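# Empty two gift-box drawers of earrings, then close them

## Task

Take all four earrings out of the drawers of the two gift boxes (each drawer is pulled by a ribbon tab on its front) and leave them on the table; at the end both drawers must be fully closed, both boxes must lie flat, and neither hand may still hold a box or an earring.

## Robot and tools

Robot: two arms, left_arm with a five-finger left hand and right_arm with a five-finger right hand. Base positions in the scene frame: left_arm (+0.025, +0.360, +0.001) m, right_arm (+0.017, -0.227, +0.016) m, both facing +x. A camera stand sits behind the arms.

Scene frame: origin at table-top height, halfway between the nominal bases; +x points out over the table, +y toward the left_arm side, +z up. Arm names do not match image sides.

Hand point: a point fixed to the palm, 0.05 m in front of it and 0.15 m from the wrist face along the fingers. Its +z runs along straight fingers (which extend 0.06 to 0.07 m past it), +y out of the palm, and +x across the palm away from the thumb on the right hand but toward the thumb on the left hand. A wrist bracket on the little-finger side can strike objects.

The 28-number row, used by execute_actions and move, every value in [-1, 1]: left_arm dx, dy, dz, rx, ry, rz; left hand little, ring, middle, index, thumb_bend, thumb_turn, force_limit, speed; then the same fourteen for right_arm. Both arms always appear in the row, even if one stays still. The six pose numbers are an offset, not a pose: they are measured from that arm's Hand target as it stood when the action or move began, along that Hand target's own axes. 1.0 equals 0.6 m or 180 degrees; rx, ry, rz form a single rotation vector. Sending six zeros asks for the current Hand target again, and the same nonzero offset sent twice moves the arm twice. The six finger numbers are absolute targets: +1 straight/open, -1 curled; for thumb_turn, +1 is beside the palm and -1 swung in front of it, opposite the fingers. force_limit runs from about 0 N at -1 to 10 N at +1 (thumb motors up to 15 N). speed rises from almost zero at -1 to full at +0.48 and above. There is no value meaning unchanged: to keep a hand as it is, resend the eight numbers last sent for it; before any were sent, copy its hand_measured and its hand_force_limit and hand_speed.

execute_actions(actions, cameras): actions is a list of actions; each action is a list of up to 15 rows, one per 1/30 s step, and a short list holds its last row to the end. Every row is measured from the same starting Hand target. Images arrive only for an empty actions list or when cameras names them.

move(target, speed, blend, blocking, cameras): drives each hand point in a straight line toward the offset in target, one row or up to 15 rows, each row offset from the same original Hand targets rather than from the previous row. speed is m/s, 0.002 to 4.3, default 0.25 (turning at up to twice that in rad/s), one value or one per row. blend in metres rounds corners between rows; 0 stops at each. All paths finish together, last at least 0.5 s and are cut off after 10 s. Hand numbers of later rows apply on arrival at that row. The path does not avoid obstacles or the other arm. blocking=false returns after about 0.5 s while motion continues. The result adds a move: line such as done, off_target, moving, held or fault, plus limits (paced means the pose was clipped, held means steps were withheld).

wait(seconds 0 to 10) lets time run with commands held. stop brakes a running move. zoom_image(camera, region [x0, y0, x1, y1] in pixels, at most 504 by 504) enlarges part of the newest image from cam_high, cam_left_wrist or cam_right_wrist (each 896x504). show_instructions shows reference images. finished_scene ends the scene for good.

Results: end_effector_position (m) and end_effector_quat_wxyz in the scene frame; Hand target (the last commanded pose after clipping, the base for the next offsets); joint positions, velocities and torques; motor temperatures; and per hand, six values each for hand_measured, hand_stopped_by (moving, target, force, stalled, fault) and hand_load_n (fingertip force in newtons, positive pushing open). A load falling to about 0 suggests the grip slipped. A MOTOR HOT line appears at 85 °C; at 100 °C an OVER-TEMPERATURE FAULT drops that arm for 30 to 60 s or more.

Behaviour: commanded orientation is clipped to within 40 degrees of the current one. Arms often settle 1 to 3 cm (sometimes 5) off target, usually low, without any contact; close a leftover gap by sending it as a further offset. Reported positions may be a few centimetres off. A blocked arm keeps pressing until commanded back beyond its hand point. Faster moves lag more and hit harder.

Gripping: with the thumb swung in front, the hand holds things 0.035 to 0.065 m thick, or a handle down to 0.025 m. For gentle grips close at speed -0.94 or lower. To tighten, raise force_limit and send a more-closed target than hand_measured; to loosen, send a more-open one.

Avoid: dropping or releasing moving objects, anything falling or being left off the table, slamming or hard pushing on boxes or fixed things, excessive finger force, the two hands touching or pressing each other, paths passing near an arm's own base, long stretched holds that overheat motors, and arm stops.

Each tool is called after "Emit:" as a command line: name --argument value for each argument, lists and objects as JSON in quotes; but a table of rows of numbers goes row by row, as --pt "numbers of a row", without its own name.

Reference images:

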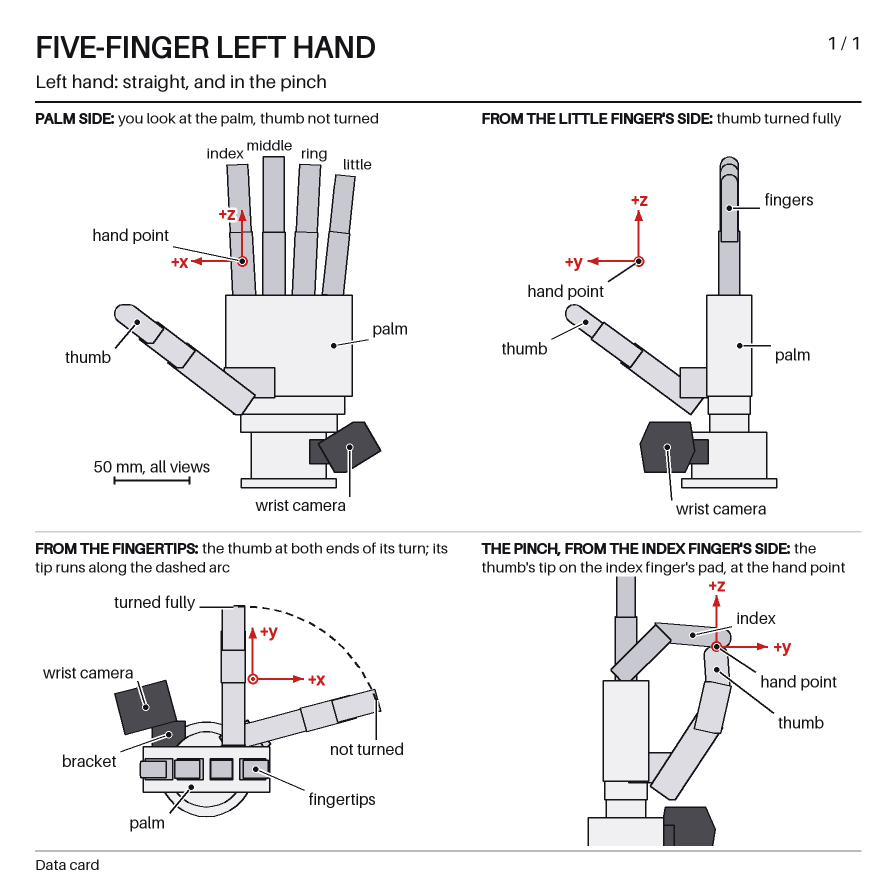

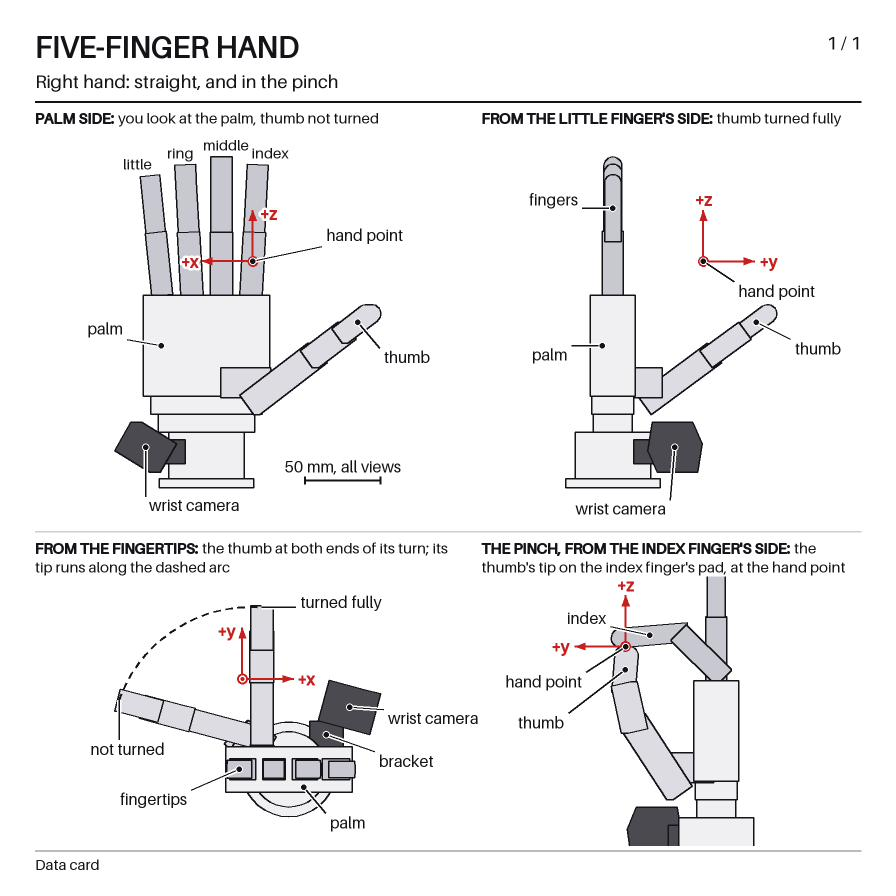

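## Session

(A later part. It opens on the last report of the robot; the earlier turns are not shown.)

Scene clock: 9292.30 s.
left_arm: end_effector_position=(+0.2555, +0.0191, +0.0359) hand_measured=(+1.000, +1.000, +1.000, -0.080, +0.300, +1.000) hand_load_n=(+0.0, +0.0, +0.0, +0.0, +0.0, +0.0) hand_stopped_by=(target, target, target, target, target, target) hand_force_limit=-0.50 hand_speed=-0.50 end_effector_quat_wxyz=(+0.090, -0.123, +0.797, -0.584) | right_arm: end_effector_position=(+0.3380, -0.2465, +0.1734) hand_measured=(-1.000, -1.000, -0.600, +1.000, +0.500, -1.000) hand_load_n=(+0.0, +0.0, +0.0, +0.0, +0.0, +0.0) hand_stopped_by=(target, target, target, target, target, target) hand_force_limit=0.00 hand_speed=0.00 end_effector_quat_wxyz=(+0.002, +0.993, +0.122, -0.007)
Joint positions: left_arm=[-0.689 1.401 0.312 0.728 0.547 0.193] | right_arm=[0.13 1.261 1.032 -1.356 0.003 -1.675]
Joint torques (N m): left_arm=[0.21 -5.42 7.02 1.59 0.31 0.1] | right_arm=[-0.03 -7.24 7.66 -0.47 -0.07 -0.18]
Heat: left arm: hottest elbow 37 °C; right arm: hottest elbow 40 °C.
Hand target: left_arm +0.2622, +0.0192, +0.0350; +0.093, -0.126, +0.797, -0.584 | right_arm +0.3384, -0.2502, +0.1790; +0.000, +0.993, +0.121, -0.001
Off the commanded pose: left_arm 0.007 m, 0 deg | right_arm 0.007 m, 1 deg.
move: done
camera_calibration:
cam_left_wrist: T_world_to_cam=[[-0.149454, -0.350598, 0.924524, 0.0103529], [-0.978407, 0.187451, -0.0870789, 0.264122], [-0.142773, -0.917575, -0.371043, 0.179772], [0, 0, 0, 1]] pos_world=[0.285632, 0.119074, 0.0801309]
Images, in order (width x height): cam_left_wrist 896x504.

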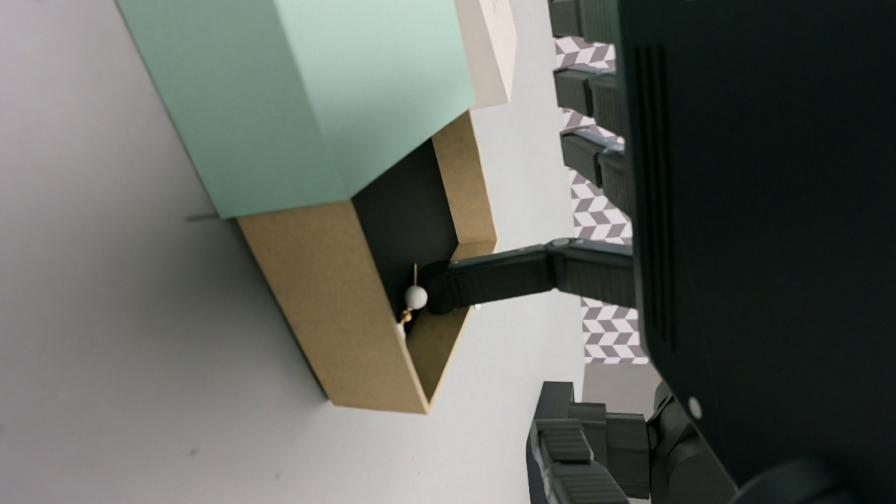

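Emit:
move --target '[-0.0133,-0.0016,-0.0007,0,0,0,1,1,1,-0.08,0.3,1,-0.5,-0.5,0,0,0,0,0,0,-1,-1,-0.6,1,0.5,-1,0,0]' --speed 0.05 --cameras '["cam_left_wrist"]'

Emit:
zoom_image --camera "cam_left_wrist" --region '[300, 200, 500, 400]'

Scene clock: 9298.87 s.
left_arm: end_effector_position=(+0.2590, +0.0241, +0.0348) hand_measured=(+1.000, +1.000, +1.000, -0.080, +0.300, +1.000) hand_load_n=(+0.0, +0.0, +0.0, +0.0, +0.0, -0.5) hand_stopped_by=(target, target, target, target, target, target) hand_force_limit=-0.50 hand_speed=-0.50 end_effector_quat_wxyz=(+0.088, -0.126, +0.797, -0.584) | right_arm: end_effector_position=(+0.3380, -0.2465, +0.1734) hand_measured=(-1.000, -1.000, -0.600, +1.000, +0.500, -1.000) hand_load_n=(+0.0, +0.0, +0.5, +0.0, +0.0, +0.0) hand_stopped_by=(target, target, target, target, target, target) hand_force_limit=0.00 hand_speed=0.00 end_effector_quat_wxyz=(+0.002, +0.993, +0.122, -0.007)
Joint positions: left_arm=[-0.665 1.405 0.312 0.725 0.57 0.197] | right_arm=[0.13 1.261 1.032 -1.356 0.003 -1.675]
Joint torques (N m): left_arm=[-0.21 -5.83 8.06 1.21 0.33 0.14] | right_arm=[-0.03 -7.3 7.65 -0.49 -0.07 -0.18]
Heat: left arm: hottest elbow 37 °C; right arm: hottest elbow 40 °C.
Hand target: left_arm +0.2697, +0.0218, +0.0359; +0.093, -0.126, +0.797, -0.584 | right_arm +0.3384, -0.2502, +0.1790; +0.000, +0.993, +0.121, -0.001
Off the commanded pose: left_arm 0.011 m, 1 deg | right_arm 0.007 m, 1 deg.
move: off_target (left_arm)
camera_calibration:
cam_left_wrist: T_world_to_cam=[[-0.143239, -0.349955, 0.92575, 0.0121021], [-0.979112, 0.186492, -0.0809972, 0.266499], [-0.1443, -0.918015, -0.369359, 0.184787], [0, 0, 0, 1]] pos_world=[0.289331, 0.124173, 0.0786349]
Images, in order (width x height): cam_left_wrist 896x504.

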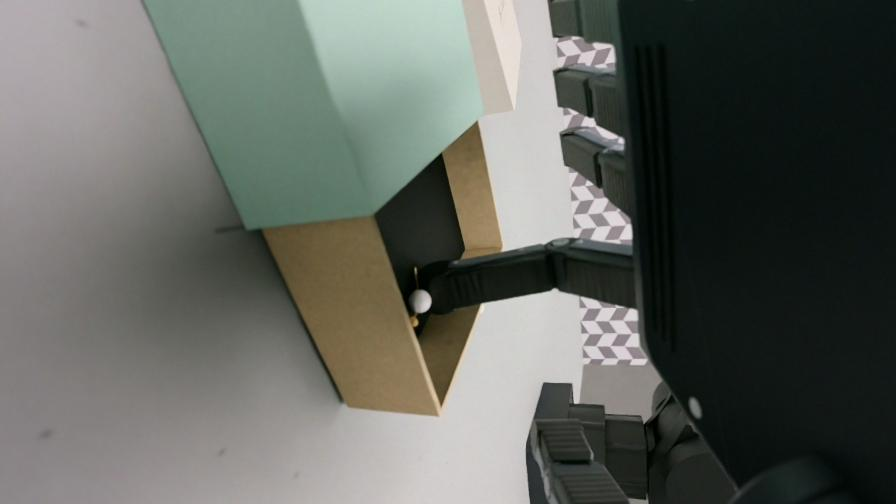

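Scaled by 2.520 from the camera's 896x504 image, which has a finer 1280x720 frame.

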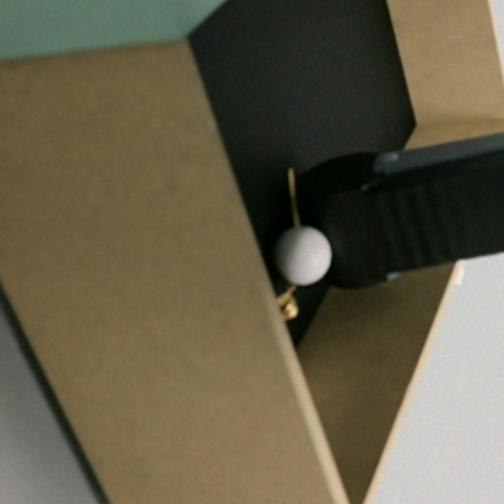

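Emit:
move --target '[-0.0127,-0.0045,0.0029,0,0,0,1,1,1,-0.08,0.3,1,-0.5,-0.5,0,0,0,0,0,0,-1,-1,-0.6,1,0.5,-1,0,0]' --speed 0.05 --cameras '["cam_left_wrist"]'

Emit:
zoom_image --camera "cam_left_wrist" --region '[300, 200, 500, 400]'

Scene clock: 9316.23 s.
left_arm: end_effector_position=(+0.2629, +0.0270, +0.0335) hand_measured=(+1.000, +1.000, +1.000, -0.080, +0.300, +1.000) hand_load_n=(+0.0, +0.0, +0.0, +0.0, +0.0, +0.0) hand_stopped_by=(target, target, target, target, target, target) hand_force_limit=-0.50 hand_speed=-0.50 end_effector_quat_wxyz=(+0.085, -0.127, +0.799, -0.581) | right_arm: end_effector_position=(+0.3380, -0.2465, +0.1734) hand_measured=(-1.000, -1.000, -0.600, +1.000, +0.500, -1.000) hand_load_n=(+0.0, +0.5, +0.0, +0.0, +0.0, +0.0) hand_stopped_by=(target, target, target, target, target, target) hand_force_limit=0.00 hand_speed=0.00 end_effector_quat_wxyz=(+0.002, +0.993, +0.122, -0.007)
Joint positions: left_arm=[-0.648 1.408 0.32 0.707 0.586 0.205] | right_arm=[0.13 1.261 1.032 -1.356 0.003 -1.675]
Joint torques (N m): left_arm=[0.26 -6.42 8.99 1.17 0.31 0.15] | right_arm=[-0.09 -7.3 7.65 -0.49 -0.06 -0.18]
Heat: left arm: hottest elbow 37 °C; right arm: hottest elbow 40 °C.
Hand target: left_arm +0.2776, +0.0217, +0.0381; +0.092, -0.126, +0.797, -0.584 | right_arm +0.3384, -0.2502, +0.1790; +0.000, +0.993, +0.121, -0.001
Off the commanded pose: left_arm 0.016 m, 1 deg | right_arm 0.007 m, 1 deg.
move: off_target (left_arm)
camera_calibration:
cam_left_wrist: T_world_to_cam=[[-0.136295, -0.355235, 0.924787, 0.0131396], [-0.979622, 0.187339, -0.0724152, 0.269539], [-0.147524, -0.915812, -0.37353, 0.188361], [0, 0, 0, 1]] pos_world=[0.293625, 0.126676, 0.0777261]
Images, in order (width x height): cam_left_wrist 896x504.

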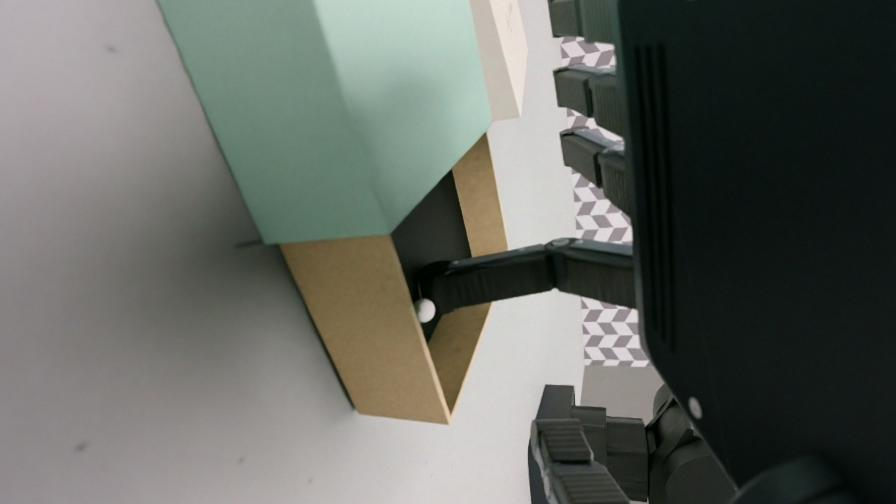

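Scaled by 2.520 from the camera's 896x504 image, which has a finer 1280x720 frame.

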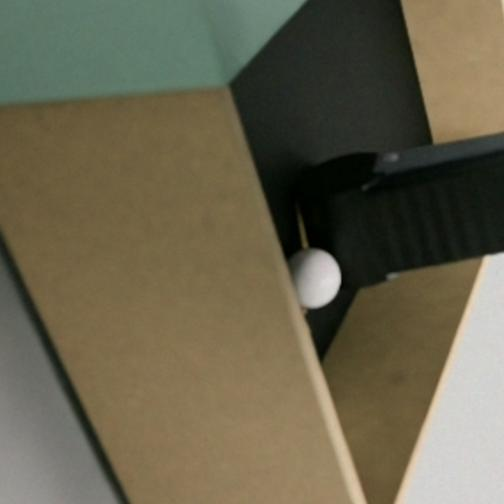

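Emit:
move --target '[-0.0105,-0.0016,-0.0005,0,0,0,1,1,1,-0.08,0.3,1,-0.5,-0.5,0,0,0,0,0,0,-1,-1,-0.6,1,0.5,-1,0,0]' --speed 0.05 --cameras '["cam_left_wrist"]'

Emit:
zoom_image --camera "cam_left_wrist" --region '[300, 200, 500, 400]'

Scene clock: 9424.77 s.
left_arm: end_effector_position=(+0.2687, +0.0289, +0.0341) hand_measured=(+1.000, +1.000, +1.000, -0.080, +0.300, +1.000) hand_load_n=(+0.0, +0.0, +0.0, +0.0, +0.0, -0.5) hand_stopped_by=(target, target, target, target, target, target) hand_force_limit=-0.50 hand_speed=-0.50 end_effector_quat_wxyz=(+0.085, -0.128, +0.799, -0.581) | right_arm: end_effector_position=(+0.3380, -0.2465, +0.1734) hand_measured=(-1.000, -1.000, -0.600, +1.000, +0.500, -1.000) hand_load_n=(+0.0, +0.0, +0.0, +0.0, +0.0, +0.0) hand_stopped_by=(target, target, target, target, target, target) hand_force_limit=0.00 hand_speed=0.00 end_effector_quat_wxyz=(+0.002, +0.993, +0.122, -0.007)
Joint positions: left_arm=[-0.63 1.412 0.331 0.695 0.602 0.213] | right_arm=[0.13 1.261 1.032 -1.356 0.003 -1.675]
Joint torques (N m): left_arm=[-0.03 -6.07 9.2 1.25 0.32 0.11] | right_arm=[-0.03 -7.3 7.66 -0.47 -0.06 -0.17]
Heat: left arm: hottest elbow 38 °C; right arm: hottest elbow 40 °C.
Hand target: left_arm +0.2838, +0.0236, +0.0391; +0.093, -0.126, +0.797, -0.584 | right_arm +0.3384, -0.2502, +0.1790; +0.000, +0.993, +0.121, -0.001
Off the commanded pose: left_arm 0.017 m, 1 deg | right_arm 0.007 m, 1 deg.
move: off_target (left_arm)
camera_calibration:
cam_left_wrist: T_world_to_cam=[[-0.135653, -0.355989, 0.924592, 0.0139144], [-0.979771, 0.186786, -0.0718314, 0.274968], [-0.147129, -0.915632, -0.374126, 0.191215], [0, 0, 0, 1]] pos_world=[0.299426, 0.128676, 0.0784248]
Images, in order (width x height): cam_left_wrist 896x504.

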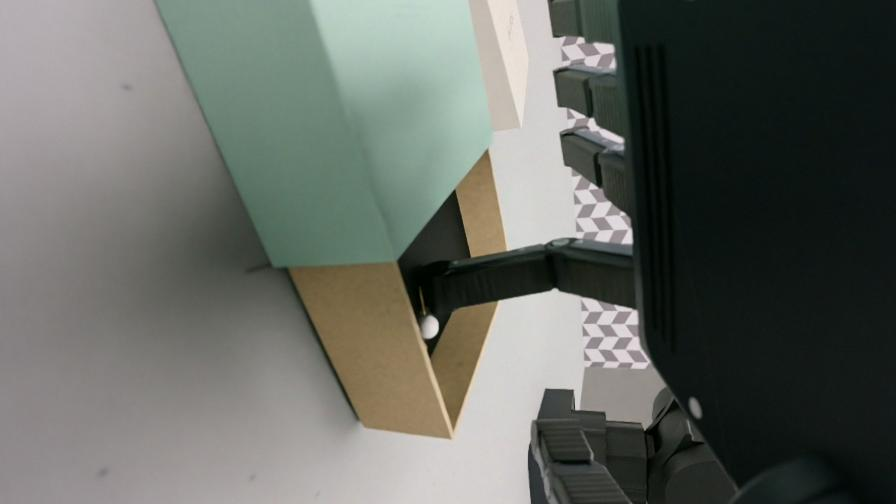

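Scaled by 2.520 from the camera's 896x504 image, which has a finer 1280x720 frame.

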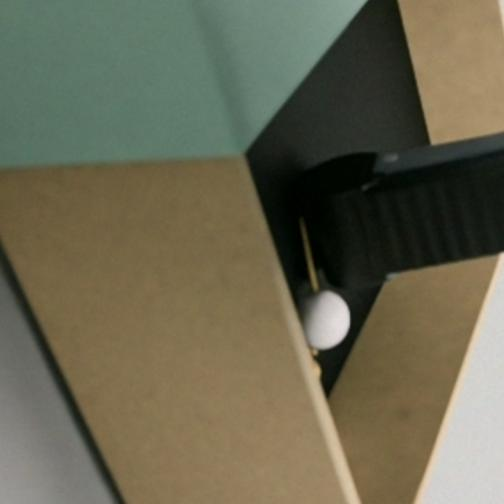

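Emit:
move --target '[-0.0123,-0.002,-0.0005,0,0,0,1,1,1,-0.08,0.3,1,-0.5,-0.5,0,0,0,0,0,0,-1,-1,-0.6,1,0.5,-1,0,0]' --speed 0.05 --cameras '["cam_left_wrist"]'

Emit:
zoom_image --camera "cam_left_wrist" --region '[300, 200, 500, 400]'

Scene clock: 9450.83 s.
left_arm: end_effector_position=(+0.2754, +0.0309, +0.0352) hand_measured=(+1.000, +1.000, +1.000, -0.080, +0.300, +1.000) hand_load_n=(+0.0, +0.0, +0.0, +0.0, +0.0, -0.5) hand_stopped_by=(target, target, target, target, target, target) hand_force_limit=-0.50 hand_speed=-0.50 end_effector_quat_wxyz=(+0.085, -0.128, +0.799, -0.581) | right_arm: end_effector_position=(+0.3380, -0.2465, +0.1734) hand_measured=(-1.000, -1.000, -0.600, +1.000, +0.500, -1.000) hand_load_n=(+0.0, +0.0, +0.0, +0.0, +0.0, +0.0) hand_stopped_by=(target, target, target, target, target, target) hand_force_limit=0.00 hand_speed=0.00 end_effector_quat_wxyz=(+0.002, +0.993, +0.122, -0.007)
Joint positions: left_arm=[-0.61 1.416 0.344 0.681 0.621 0.222] | right_arm=[0.13 1.261 1.032 -1.356 0.003 -1.675]
Joint torques (N m): left_arm=[0.09 -6.18 9.22 1.2 0.32 0.13] | right_arm=[-0.09 -7.36 7.68 -0.47 -0.05 -0.18]
Heat: left arm: hottest elbow 38 °C; right arm: hottest elbow 40 °C.
Hand target: left_arm +0.2907, +0.0259, +0.0402; +0.092, -0.126, +0.797, -0.584 | right_arm +0.3384, -0.2502, +0.1790; +0.000, +0.993, +0.121, -0.001
Off the commanded pose: left_arm 0.017 m, 1 deg | right_arm 0.007 m, 1 deg.
move: off_target (left_arm)
camera_calibration:
cam_left_wrist: T_world_to_cam=[[-0.135294, -0.355988, 0.924645, 0.014461], [-0.979747, 0.18711, -0.0713198, 0.281158], [-0.147621, -0.915567, -0.374093, 0.194454], [0, 0, 0, 1]] pos_world=[0.306125, 0.130577, 0.0794249]
Images, in order (width x height): cam_left_wrist 896x504.

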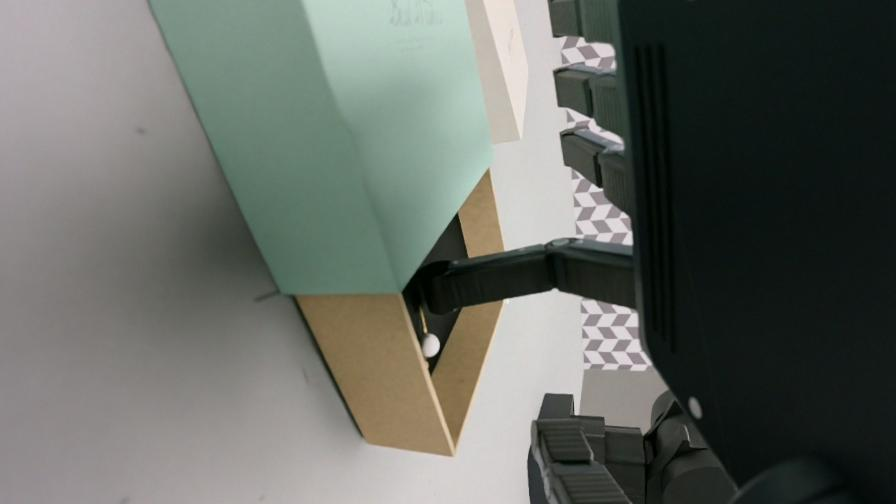

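Scaled by 2.520 from the camera's 896x504 image, which has a finer 1280x720 frame.

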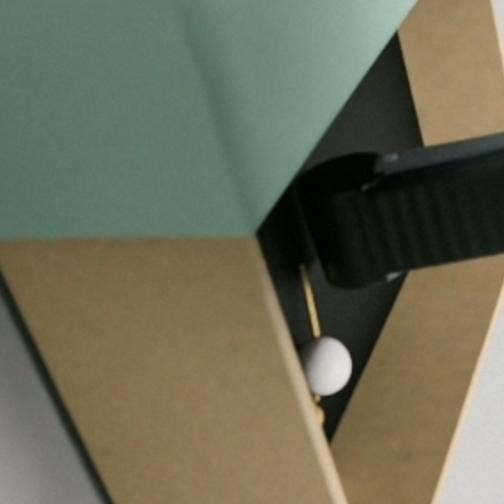

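Emit:
move --target '[0.0028,-0.0057,-0.0176,0,0,0,1,1,1,-0.08,0.3,1,-0.5,-0.5,0,0,0,0,0,0,-1,-1,-0.6,1,0.5,-1,0,0]' --speed 0.05

Scene clock: 9472.30 s.
left_arm: end_effector_position=(+0.2755, +0.0355, +0.0382) hand_measured=(+1.000, +1.000, +1.000, -0.080, +0.300, +1.000) hand_load_n=(+0.0, +0.0, +0.0, +0.0, +0.0, -0.5) hand_stopped_by=(target, target, target, target, target, target) hand_force_limit=-0.50 hand_speed=-0.50 end_effector_quat_wxyz=(+0.082, -0.129, +0.801, -0.579) | right_arm: end_effector_position=(+0.3380, -0.2465, +0.1734) hand_measured=(-1.000, -1.000, -0.600, +1.000, +0.500, -1.000) hand_load_n=(+0.0, +0.5, +0.0, +0.0, +0.0, +0.0) hand_stopped_by=(target, target, target, target, target, target) hand_force_limit=0.00 hand_speed=0.00 end_effector_quat_wxyz=(+0.002, +0.993, +0.122, -0.007)
Joint positions: left_arm=[-0.596 1.392 0.344 0.645 0.634 0.229] | right_arm=[0.13 1.261 1.032 -1.356 0.003 -1.675]
Joint torques (N m): left_arm=[0.44 -7.53 7.99 1.14 0.38 0.12] | right_arm=[-0.03 -7.3 7.68 -0.46 -0.06 -0.17]
Heat: left arm: hottest elbow 38 °C; right arm: hottest elbow 40 °C.
Hand target: left_arm +0.2864, +0.0339, +0.0468; +0.093, -0.126, +0.797, -0.584 | right_arm +0.3384, -0.2502, +0.1790; +0.000, +0.993, +0.121, -0.001
Off the commanded pose: left_arm 0.014 m, 1 deg | right_arm 0.007 m, 1 deg.
move: off_target (left_arm)

Emit:
move --target '[0.0033,0.0147,-0.0075,0,0,0,1,1,1,-0.08,0.3,1,-0.5,-0.5,0,0,0,0,0,0,-1,-1,-0.6,1,0.5,-1,0,0]' --speed 0.05 --cameras '["cam_left_wrist"]'

Emit:
zoom_image --camera "cam_left_wrist" --region '[300, 200, 500, 400]'

Scene clock: 9486.57 s.
left_arm: end_effector_position=(+0.2785, +0.0369, +0.0401) hand_measured=(+1.000, +1.000, +1.000, -0.080, +0.300, +1.000) hand_load_n=(+0.0, +0.0, +0.0, +0.0, +0.0, -0.5) hand_stopped_by=(target, target, target, target, target, target) hand_force_limit=-0.50 hand_speed=-0.50 end_effector_quat_wxyz=(+0.086, -0.127, +0.799, -0.582) | right_arm: end_effector_position=(+0.3380, -0.2465, +0.1734) hand_measured=(-1.000, -1.000, -0.600, +1.000, +0.500, -1.000) hand_load_n=(+0.0, +0.0, +0.0, +0.0, +0.0, +0.0) hand_stopped_by=(target, target, target, target, target, target) hand_force_limit=0.00 hand_speed=0.00 end_effector_quat_wxyz=(+0.002, +0.993, +0.122, -0.007)
Joint positions: left_arm=[-0.586 1.392 0.344 0.654 0.643 0.234] | right_arm=[0.13 1.261 1.032 -1.356 0.003 -1.675]
Joint torques (N m): left_arm=[0.09 -6.71 6.05 1.88 0.36 0.13] | right_arm=[-0.03 -7.36 7.66 -0.46 -0.06 -0.17]
Heat: left arm: hottest elbow 38 °C; right arm: hottest elbow 40 °C.
Hand target: left_arm +0.2824, +0.0400, +0.0397; +0.093, -0.126, +0.797, -0.584 | right_arm +0.3384, -0.2502, +0.1790; +0.000, +0.993, +0.121, -0.001
Off the commanded pose: left_arm 0.005 m, 1 deg | right_arm 0.007 m, 1 deg.
move: done
camera_calibration:
cam_left_wrist: T_world_to_cam=[[-0.138899, -0.35403, 0.924862, 0.0133193], [-0.979394, 0.18737, -0.0753655, 0.283405], [-0.14661, -0.916273, -0.37276, 0.201972], [0, 0, 0, 1]] pos_world=[0.309027, 0.136676, 0.0843277]
Images, in order (width x height): cam_left_wrist 896x504.

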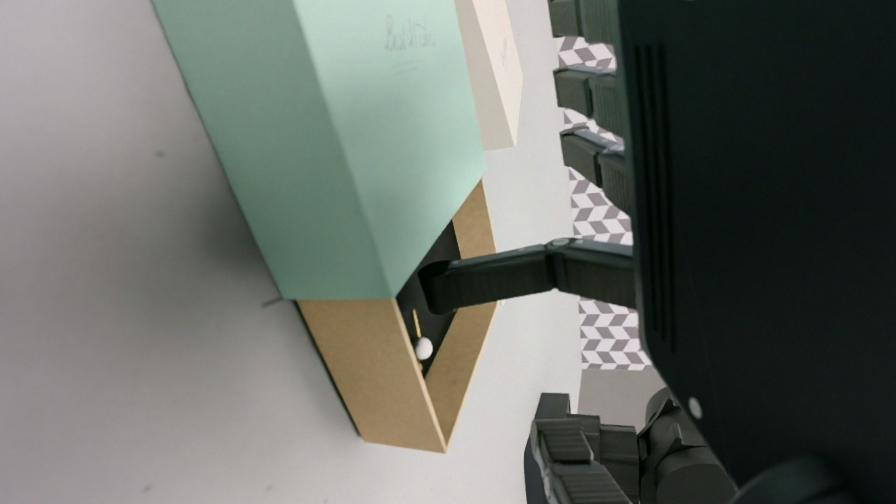

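Scaled by 2.520 from the camera's 896x504 image, which has a finer 1280x720 frame.

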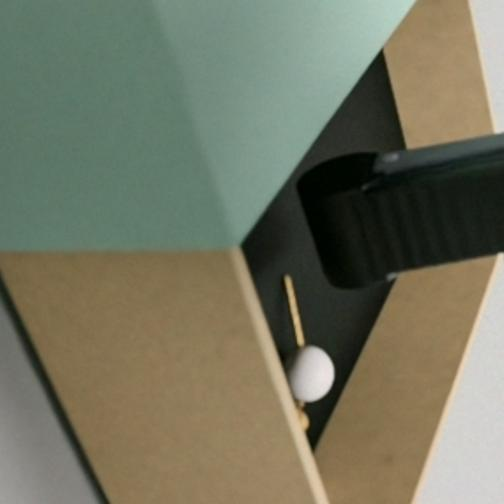

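Emit:
move --target '[0.0063,0.0086,0.0005,0,0,0,1,1,1,-0.08,0.3,1,-0.5,-0.5,0,0,0,0,0,0,-1,-1,-0.6,1,0.5,-1,0,0]' --speed 0.05

Scene clock: 9498.87 s.
left_arm: end_effector_position=(+0.2784, +0.0370, +0.0401) hand_measured=(+1.000, +1.000, +1.000, -0.080, +0.300, +1.000) hand_load_n=(+0.0, +0.0, +0.0, +0.0, +0.0, -0.5) hand_stopped_by=(target, target, target, target, target, target) hand_force_limit=-0.50 hand_speed=-0.50 end_effector_quat_wxyz=(+0.091, -0.123, +0.796, -0.586) | right_arm: end_effector_position=(+0.3380, -0.2465, +0.1734) hand_measured=(-1.000, -1.000, -0.600, +1.000, +0.500, -1.000) hand_load_n=(+0.0, +0.0, +0.0, +0.0, +0.0, +0.0) hand_stopped_by=(target, target, target, target, target, target) hand_force_limit=0.00 hand_speed=0.00 end_effector_quat_wxyz=(+0.002, +0.993, +0.122, -0.007)
Joint positions: left_arm=[-0.586 1.398 0.336 0.683 0.643 0.234] | right_arm=[0.13 1.261 1.032 -1.356 0.003 -1.675]
Joint torques (N m): left_arm=[-0.91 -6.18 5.53 2.13 0.12 0.08] | right_arm=[0.03 -7.3 7.66 -0.47 -0.06 -0.18]
Heat: left arm: hottest elbow 38 °C; right arm: hottest elbow 40 °C.
Hand target: left_arm +0.2784, +0.0400, +0.0346; +0.092, -0.126, +0.797, -0.584 | right_arm +0.3384, -0.2502, +0.1790; +0.000, +0.993, +0.121, -0.001
Off the commanded pose: left_arm 0.006 m, 0 deg | right_arm 0.007 m, 1 deg.
move: done

Emit:
move --target '[0.0043,0.0057,-0.007,0,0,0,1,1,1,-0.08,0.3,1,-0.5,-0.5,0,0,0,0,0,0,-1,-1,-0.6,1,0.5,-1,0,0]' --speed 0.05 --cameras '["cam_left_wrist"]'

Emit:
zoom_image --camera "cam_left_wrist" --region '[300, 200, 500, 400]'

Scene clock: 9506.93 s.
left_arm: end_effector_position=(+0.2735, +0.0402, +0.0364) hand_measured=(+1.000, +1.000, +1.000, -0.080, +0.300, +1.000) hand_load_n=(+0.0, +0.0, +0.0, +0.0, +0.0, +0.0) hand_stopped_by=(target, target, target, target, target, target) hand_force_limit=-0.50 hand_speed=-0.50 end_effector_quat_wxyz=(+0.089, -0.124, +0.797, -0.585) | right_arm: end_effector_position=(+0.3380, -0.2465, +0.1734) hand_measured=(-1.000, -1.000, -0.600, +1.000, +0.500, -1.000) hand_load_n=(+0.0, +0.0, +0.0, +0.0, +0.0, +0.0) hand_stopped_by=(target, target, target, target, target, target) hand_force_limit=0.00 hand_speed=0.00 end_effector_quat_wxyz=(+0.002, +0.993, +0.122, -0.007)
Joint positions: left_arm=[-0.586 1.398 0.32 0.693 0.643 0.234] | right_arm=[0.13 1.261 1.032 -1.356 0.003 -1.675]
Joint torques (N m): left_arm=[-0.32 -6.42 5.33 2.07 0.24 0.12] | right_arm=[-0.09 -7.41 7.65 -0.49 -0.06 -0.18]
Heat: left arm: hottest elbow 37 °C; right arm: hottest elbow 40 °C.
Hand target: left_arm +0.2743, +0.0441, +0.0326; +0.092, -0.126, +0.797, -0.584 | right_arm +0.3384, -0.2502, +0.1790; +0.000, +0.993, +0.121, -0.001
Off the commanded pose: left_arm 0.005 m, 0 deg | right_arm 0.007 m, 1 deg.
move: done
camera_calibration:
cam_left_wrist: T_world_to_cam=[[-0.146544, -0.349078, 0.925564, 0.0191205], [-0.978786, 0.186609, -0.0845911, 0.277908], [-0.14319, -0.918326, -0.369019, 0.201952], [0, 0, 0, 1]] pos_world=[0.303732, 0.140272, 0.0803355]
Images, in order (width x height): cam_left_wrist 896x504.

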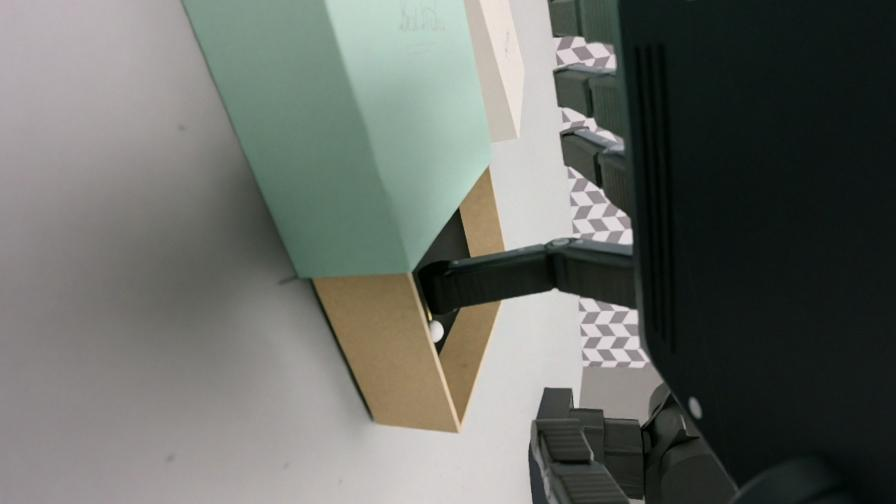

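Scaled by 2.520 from the camera's 896x504 image, which has a finer 1280x720 frame.

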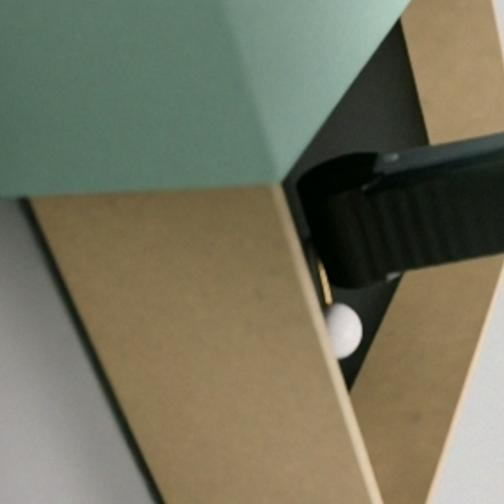

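Emit:
move --target '[0.0017,0.005,-0.01,0,0,0,1,1,1,-0.08,0.3,1,-0.5,-0.5,0,0,0,0,0,0,-1,-1,-0.6,1,0.5,-1,0,0]' --speed 0.05 --cameras '["cam_left_wrist"]'

Emit:
zoom_image --camera "cam_left_wrist" --region '[350, 200, 500, 350]'

Scene clock: 9519.73 s.
left_arm: end_effector_position=(+0.2695, +0.0452, +0.0326) hand_measured=(+1.000, +1.000, +1.000, -0.080, +0.300, +1.000) hand_load_n=(+0.0, +0.0, +0.0, +0.5, +0.0, +0.0) hand_stopped_by=(target, target, target, target, target, target) hand_force_limit=-0.50 hand_speed=-0.50 end_effector_quat_wxyz=(+0.086, -0.126, +0.798, -0.583) | right_arm: end_effector_position=(+0.3380, -0.2465, +0.1734) hand_measured=(-1.000, -1.000, -0.600, +1.000, +0.500, -1.000) hand_load_n=(+0.0, +0.0, +0.0, +0.0, +0.0, +0.0) hand_stopped_by=(target, target, target, target, target, target) hand_force_limit=0.00 hand_speed=0.00 end_effector_quat_wxyz=(+0.002, +0.993, +0.122, -0.007)
Joint positions: left_arm=[-0.578 1.398 0.307 0.697 0.652 0.236] | right_arm=[0.13 1.261 1.032 -1.356 0.003 -1.675]
Joint torques (N m): left_arm=[0.21 -7.18 5.14 1.88 0.32 0.17] | right_arm=[-0.09 -7.3 7.66 -0.47 -0.05 -0.18]
Heat: left arm: hottest elbow 37 °C; right arm: hottest elbow 40 °C.
Hand target: left_arm +0.2713, +0.0499, +0.0316; +0.092, -0.126, +0.797, -0.584 | right_arm +0.3384, -0.2502, +0.1790; +0.000, +0.993, +0.121, -0.001
Off the commanded pose: left_arm 0.005 m, 1 deg | right_arm 0.007 m, 1 deg.
move: done
camera_calibration:
cam_left_wrist: T_world_to_cam=[[-0.139665, -0.351838, 0.925583, 0.0221372], [-0.979195, 0.188037, -0.0762772, 0.272537], [-0.147207, -0.91698, -0.370781, 0.205602], [0, 0, 0, 1]] pos_world=[0.300225, 0.145075, 0.076532]
Images, in order (width x height): cam_left_wrist 896x504.

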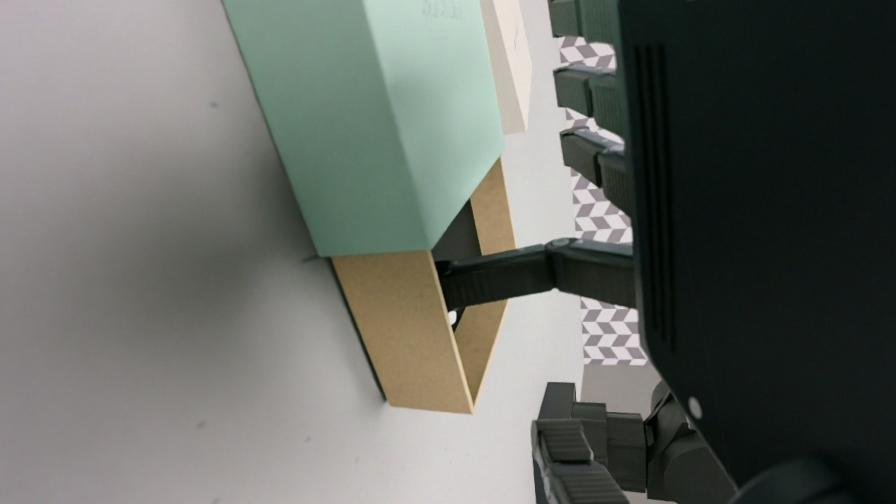

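Scaled by 3.360 from the camera's 896x504 image, which has a finer 1280x720 frame.

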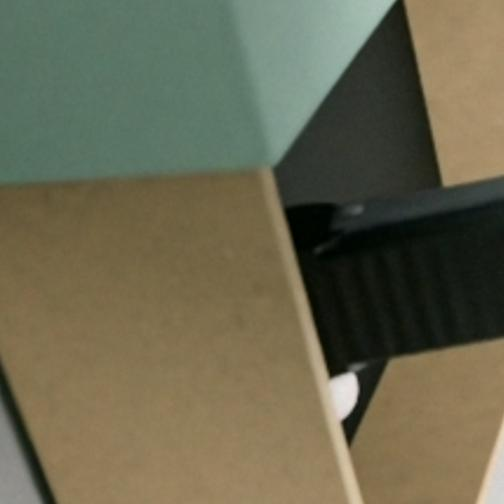

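Emit:
move --target '[0,-0.0477,-0.0151,0,0,0,1,1,1,-0.08,0.3,1,-0.5,-0.5,0,0,0,0,0,0,-1,-1,-0.6,1,0.5,-1,0,0]' --speed 0.06 --cameras '["cam_high","cam_left_wrist"]'

Scene clock: 9580.53 s.
left_arm: end_effector_position=(+0.2619, +0.0505, +0.0538) hand_measured=(+1.000, +1.000, +1.000, -0.080, +0.300, +1.000) hand_load_n=(+0.0, +0.0, -0.5, +0.0, +0.0, +0.0) hand_stopped_by=(target, target, target, target, target, target) hand_force_limit=-0.50 hand_speed=-0.50 end_effector_quat_wxyz=(+0.083, -0.128, +0.800, -0.580) | right_arm: end_effector_position=(+0.3380, -0.2465, +0.1734) hand_measured=(-1.000, -1.000, -0.600, +1.000, +0.500, -1.000) hand_load_n=(+0.0, +0.0, +0.0, +0.0, +0.0, +0.0) hand_stopped_by=(target, target, target, target, target, target) hand_force_limit=0.00 hand_speed=0.00 end_effector_quat_wxyz=(+0.002, +0.993, +0.122, -0.007)
Joint positions: left_arm=[-0.577 1.264 0.307 0.551 0.652 0.238] | right_arm=[0.13 1.261 1.032 -1.356 0.003 -1.675]
Joint torques (N m): left_arm=[-0.15 -6.53 8.59 1.32 0.32 0.12] | right_arm=[-0.03 -7.36 7.64 -0.49 -0.06 -0.18]
Heat: left arm: hottest elbow 36 °C; right arm: hottest elbow 40 °C.
Hand target: left_arm +0.2713, +0.0499, +0.0616; +0.092, -0.126, +0.797, -0.584 | right_arm +0.3384, -0.2502, +0.1790; +0.000, +0.993, +0.121, -0.001
Off the commanded pose: left_arm 0.012 m, 1 deg | right_arm 0.007 m, 1 deg.
move: off_target (left_arm)
camera_calibration:
cam_left_wrist: T_world_to_cam=[[-0.131652, -0.358253, 0.924296, 0.00154405], [-0.979862, 0.188243, -0.0666041, 0.265313], [-0.150131, -0.91445, -0.375821, 0.218129], [0, 0, 0, 1]] pos_world=[0.292921, 0.150078, 0.0982213]
Images, in order (width x height): cam_high 896x504, cam_left_wrist 896x504.

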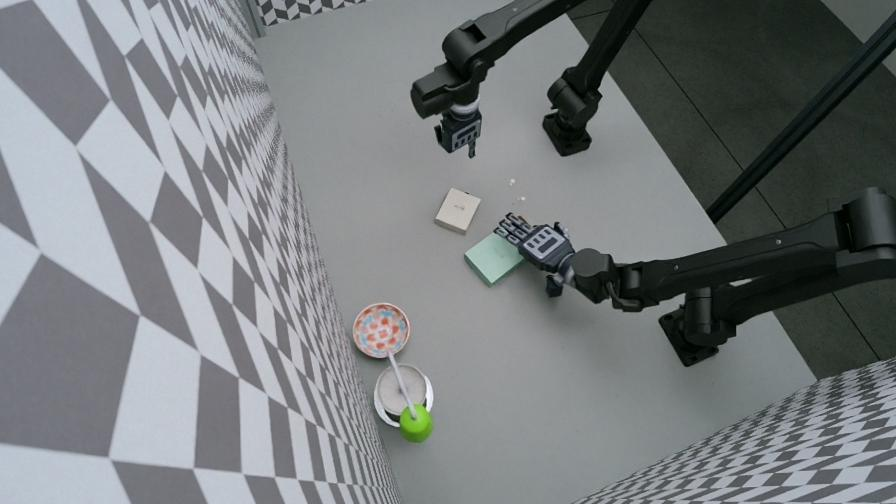

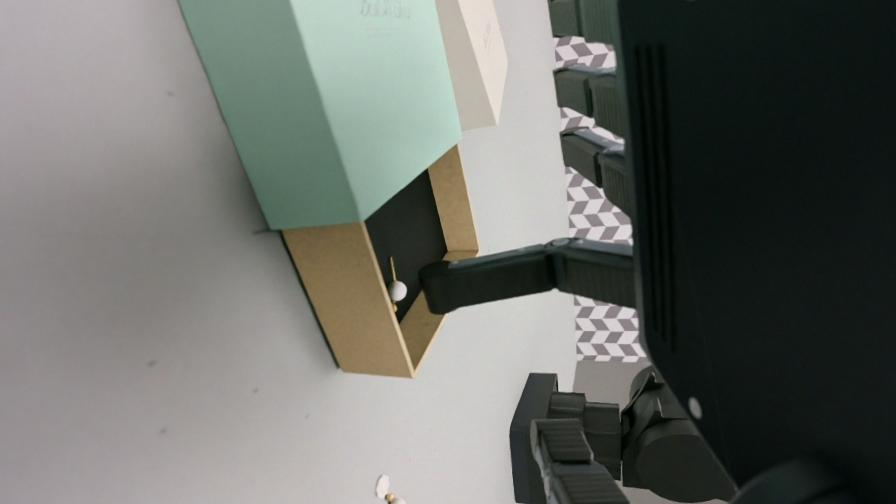

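Emit:
zoom_image --camera "cam_left_wrist" --region '[330, 180, 530, 390]'

Scaled by 2.400 from the camera's 896x504 image, which has a finer 1280x720 frame.

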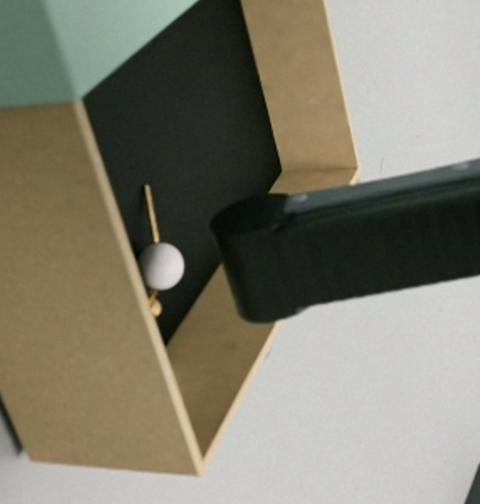

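Emit:
move --target '[-0.0057,0.0212,-0.0006,0,0,0,1,1,1,-0.08,0.3,1,-0.5,-0.5,0,0,0,0,0,0,-1,-1,-0.6,1,0.5,-1,0,0]' --speed 0.06 --cameras '["cam_left_wrist"]'

Scene clock: 9684.10 s.
left_arm: end_effector_position=(+0.2677, +0.0532, +0.0507) hand_measured=(+1.000, +1.000, +1.000, -0.080, +0.300, +1.000) hand_load_n=(+0.0, -0.5, +0.0, +0.0, +0.0, -0.5) hand_stopped_by=(target, target, target, target, target, target) hand_force_limit=-0.50 hand_speed=-0.50 end_effector_quat_wxyz=(+0.086, -0.126, +0.798, -0.583) | right_arm: end_effector_position=(+0.3380, -0.2465, +0.1734) hand_measured=(-1.000, -1.000, -0.600, +1.000, +0.500, -1.000) hand_load_n=(+0.0, +0.0, +0.0, +0.0, +0.0, +0.0) hand_stopped_by=(target, target, target, target, target, target) hand_force_limit=0.00 hand_speed=0.00 end_effector_quat_wxyz=(+0.002, +0.993, +0.122, -0.007)
Joint positions: left_arm=[-0.557 1.292 0.307 0.584 0.67 0.248] | right_arm=[0.13 1.261 1.032 -1.356 0.003 -1.675]
Joint torques (N m): left_arm=[-0.09 -5.07 7.1 2.06 0.35 0.13] | right_arm=[-0.03 -7.41 7.68 -0.49 -0.06 -0.18]
Heat: left arm: hottest elbow 38 °C; right arm: hottest elbow 40 °C.
Hand target: left_arm +0.2733, +0.0550, +0.0497; +0.093, -0.126, +0.797, -0.584 | right_arm +0.3384, -0.2502, +0.1790; +0.000, +0.993, +0.121, -0.001
Off the commanded pose: left_arm 0.006 m, 1 deg | right_arm 0.007 m, 1 deg.
move: done
camera_calibration:
cam_left_wrist: T_world_to_cam=[[-0.140452, -0.35281, 0.925094, 0.00825907], [-0.979278, 0.187194, -0.0772864, 0.270714], [-0.145905, -0.916779, -0.371791, 0.219068], [0, 0, 0, 1]] pos_world=[0.298228, 0.153075, 0.0947297]
Images, in order (width x height): cam_left_wrist 896x504.

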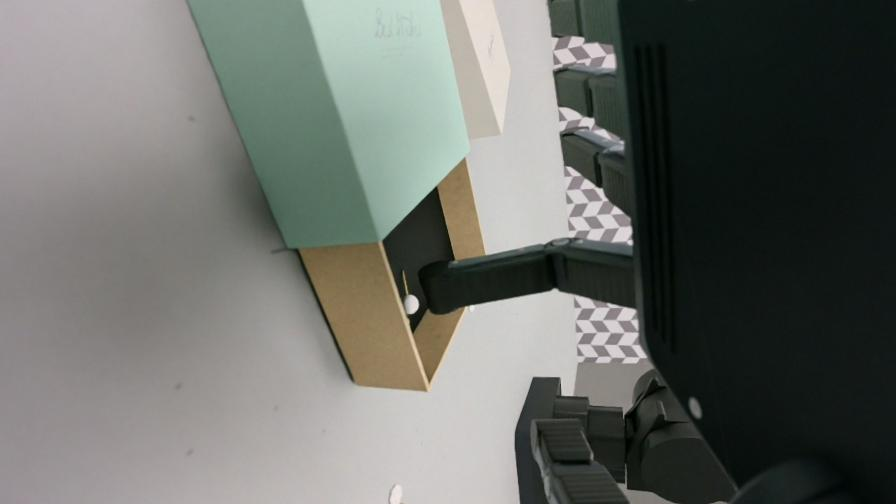

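Emit:
move --target '[0.0064,0.0197,0.0041,0,0,0,1,1,1,-0.08,0.3,1,-0.5,-0.5,0,0,0,0,0,0,-1,-1,-0.6,1,0.5,-1,0,0]' --speed 0.06

Emit:
zoom_image --camera "cam_left_wrist" --region '[350, 220, 500, 400]'

Scene clock: 9694.10 s.
left_arm: end_effector_position=(+0.2694, +0.0523, +0.0428) hand_measured=(+1.000, +1.000, +1.000, -0.080, +0.300, +1.000) hand_load_n=(-0.5, +0.0, +0.0, +0.0, +0.0, +0.0) hand_stopped_by=(target, target, target, target, target, target) hand_force_limit=-0.50 hand_speed=-0.50 end_effector_quat_wxyz=(+0.091, -0.123, +0.796, -0.586) | right_arm: end_effector_position=(+0.3380, -0.2465, +0.1734) hand_measured=(-1.000, -1.000, -0.600, +1.000, +0.500, -1.000) hand_load_n=(+0.0, +0.0, +0.0, +0.0, +0.0, +0.0) hand_stopped_by=(target, target, target, target, target, target) hand_force_limit=0.00 hand_speed=0.00 end_effector_quat_wxyz=(+0.002, +0.993, +0.122, -0.007)
Joint positions: left_arm=[-0.557 1.34 0.298 0.654 0.67 0.248] | right_arm=[0.13 1.261 1.032 -1.356 0.003 -1.675]
Joint torques (N m): left_arm=[-0.62 -5.3 5.59 2.03 0.14 0.1] | right_arm=[0.03 -7.36 7.65 -0.46 -0.06 -0.18]
Heat: left arm: hottest elbow 38 °C; right arm: hottest elbow 40 °C.
Hand target: left_arm +0.2692, +0.0550, +0.0376; +0.092, -0.126, +0.797, -0.584 | right_arm +0.3384, -0.2502, +0.1790; +0.000, +0.993, +0.121, -0.001
Off the commanded pose: left_arm 0.006 m, 0 deg | right_arm 0.007 m, 1 deg.
move: done

Scaled by 2.800 from the camera's 896x504 image, which has a finer 1280x720 frame.
This view is cut from an older image: the scene may have changed since it was taken.

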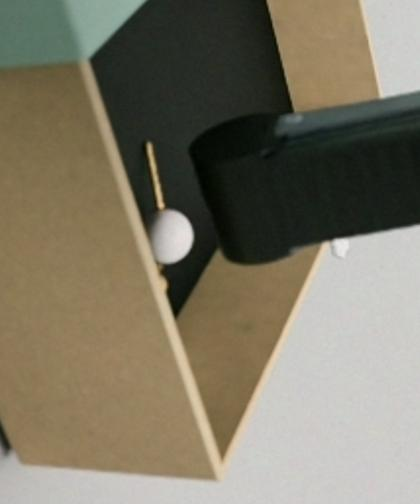

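Emit:
move --target '[0.0077,0.0098,-0.0032,0,0,0,1,1,1,-0.08,0.3,1,-0.5,-0.5,0,0,0,0,0,0,-1,-1,-0.6,1,0.5,-1,0,0]' --speed 0.06 --cameras '["cam_left_wrist"]'

Emit:
zoom_image --camera "cam_left_wrist" --region '[350, 220, 510, 420]'

Scene clock: 9705.10 s.
left_arm: end_effector_position=(+0.2658, +0.0552, +0.0378) hand_measured=(+1.000, +1.000, +1.000, -0.080, +0.300, +1.000) hand_load_n=(+0.0, +0.0, -0.5, +0.0, +0.0, +0.0) hand_stopped_by=(target, target, target, target, target, target) hand_force_limit=-0.50 hand_speed=-0.50 end_effector_quat_wxyz=(+0.093, -0.124, +0.795, -0.586) | right_arm: end_effector_position=(+0.3380, -0.2465, +0.1734) hand_measured=(-1.000, -1.000, -0.600, +1.000, +0.500, -1.000) hand_load_n=(+0.0, +0.0, +0.0, +0.0, +0.0, +0.0) hand_stopped_by=(target, target, target, target, target, target) hand_force_limit=0.00 hand_speed=0.00 end_effector_quat_wxyz=(+0.002, +0.993, +0.122, -0.007)
Joint positions: left_arm=[-0.557 1.35 0.28 0.685 0.666 0.248] | right_arm=[0.13 1.261 1.032 -1.356 0.003 -1.675]
Joint torques (N m): left_arm=[-1.03 -5.25 5.45 2.04 0.09 0.04] | right_arm=[-0.03 -7.36 7.66 -0.46 -0.06 -0.18]
Heat: left arm: hottest elbow 37 °C; right arm: hottest elbow 40 °C.
Hand target: left_arm +0.2638, +0.0569, +0.0327; +0.093, -0.126, +0.797, -0.584 | right_arm +0.3384, -0.2502, +0.1790; +0.000, +0.993, +0.121, -0.001
Off the commanded pose: left_arm 0.006 m, 0 deg | right_arm 0.007 m, 1 deg.
move: done
camera_calibration:
cam_left_wrist: T_world_to_cam=[[-0.152196, -0.347391, 0.925287, 0.0233279], [-0.978827, 0.182631, -0.0924348, 0.268253], [-0.136875, -0.919764, -0.367831, 0.213486], [0, 0, 0, 1]] pos_world=[0.295344, 0.15547, 0.0817377]
Images, in order (width x height): cam_left_wrist 896x504.

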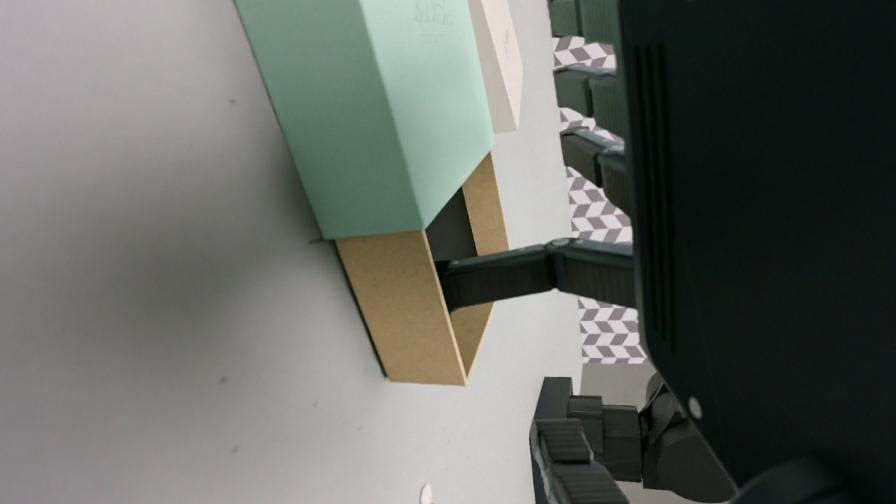

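Scaled by 2.520 from the camera's 896x504 image, which has a finer 1280x720 frame.

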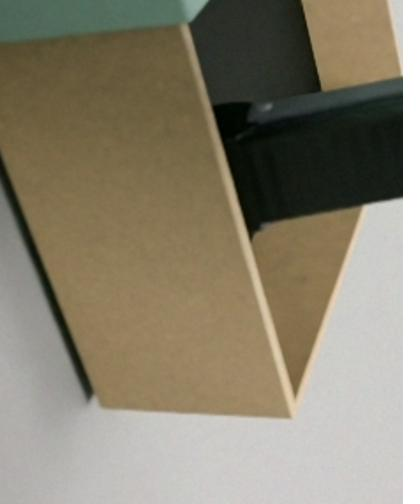

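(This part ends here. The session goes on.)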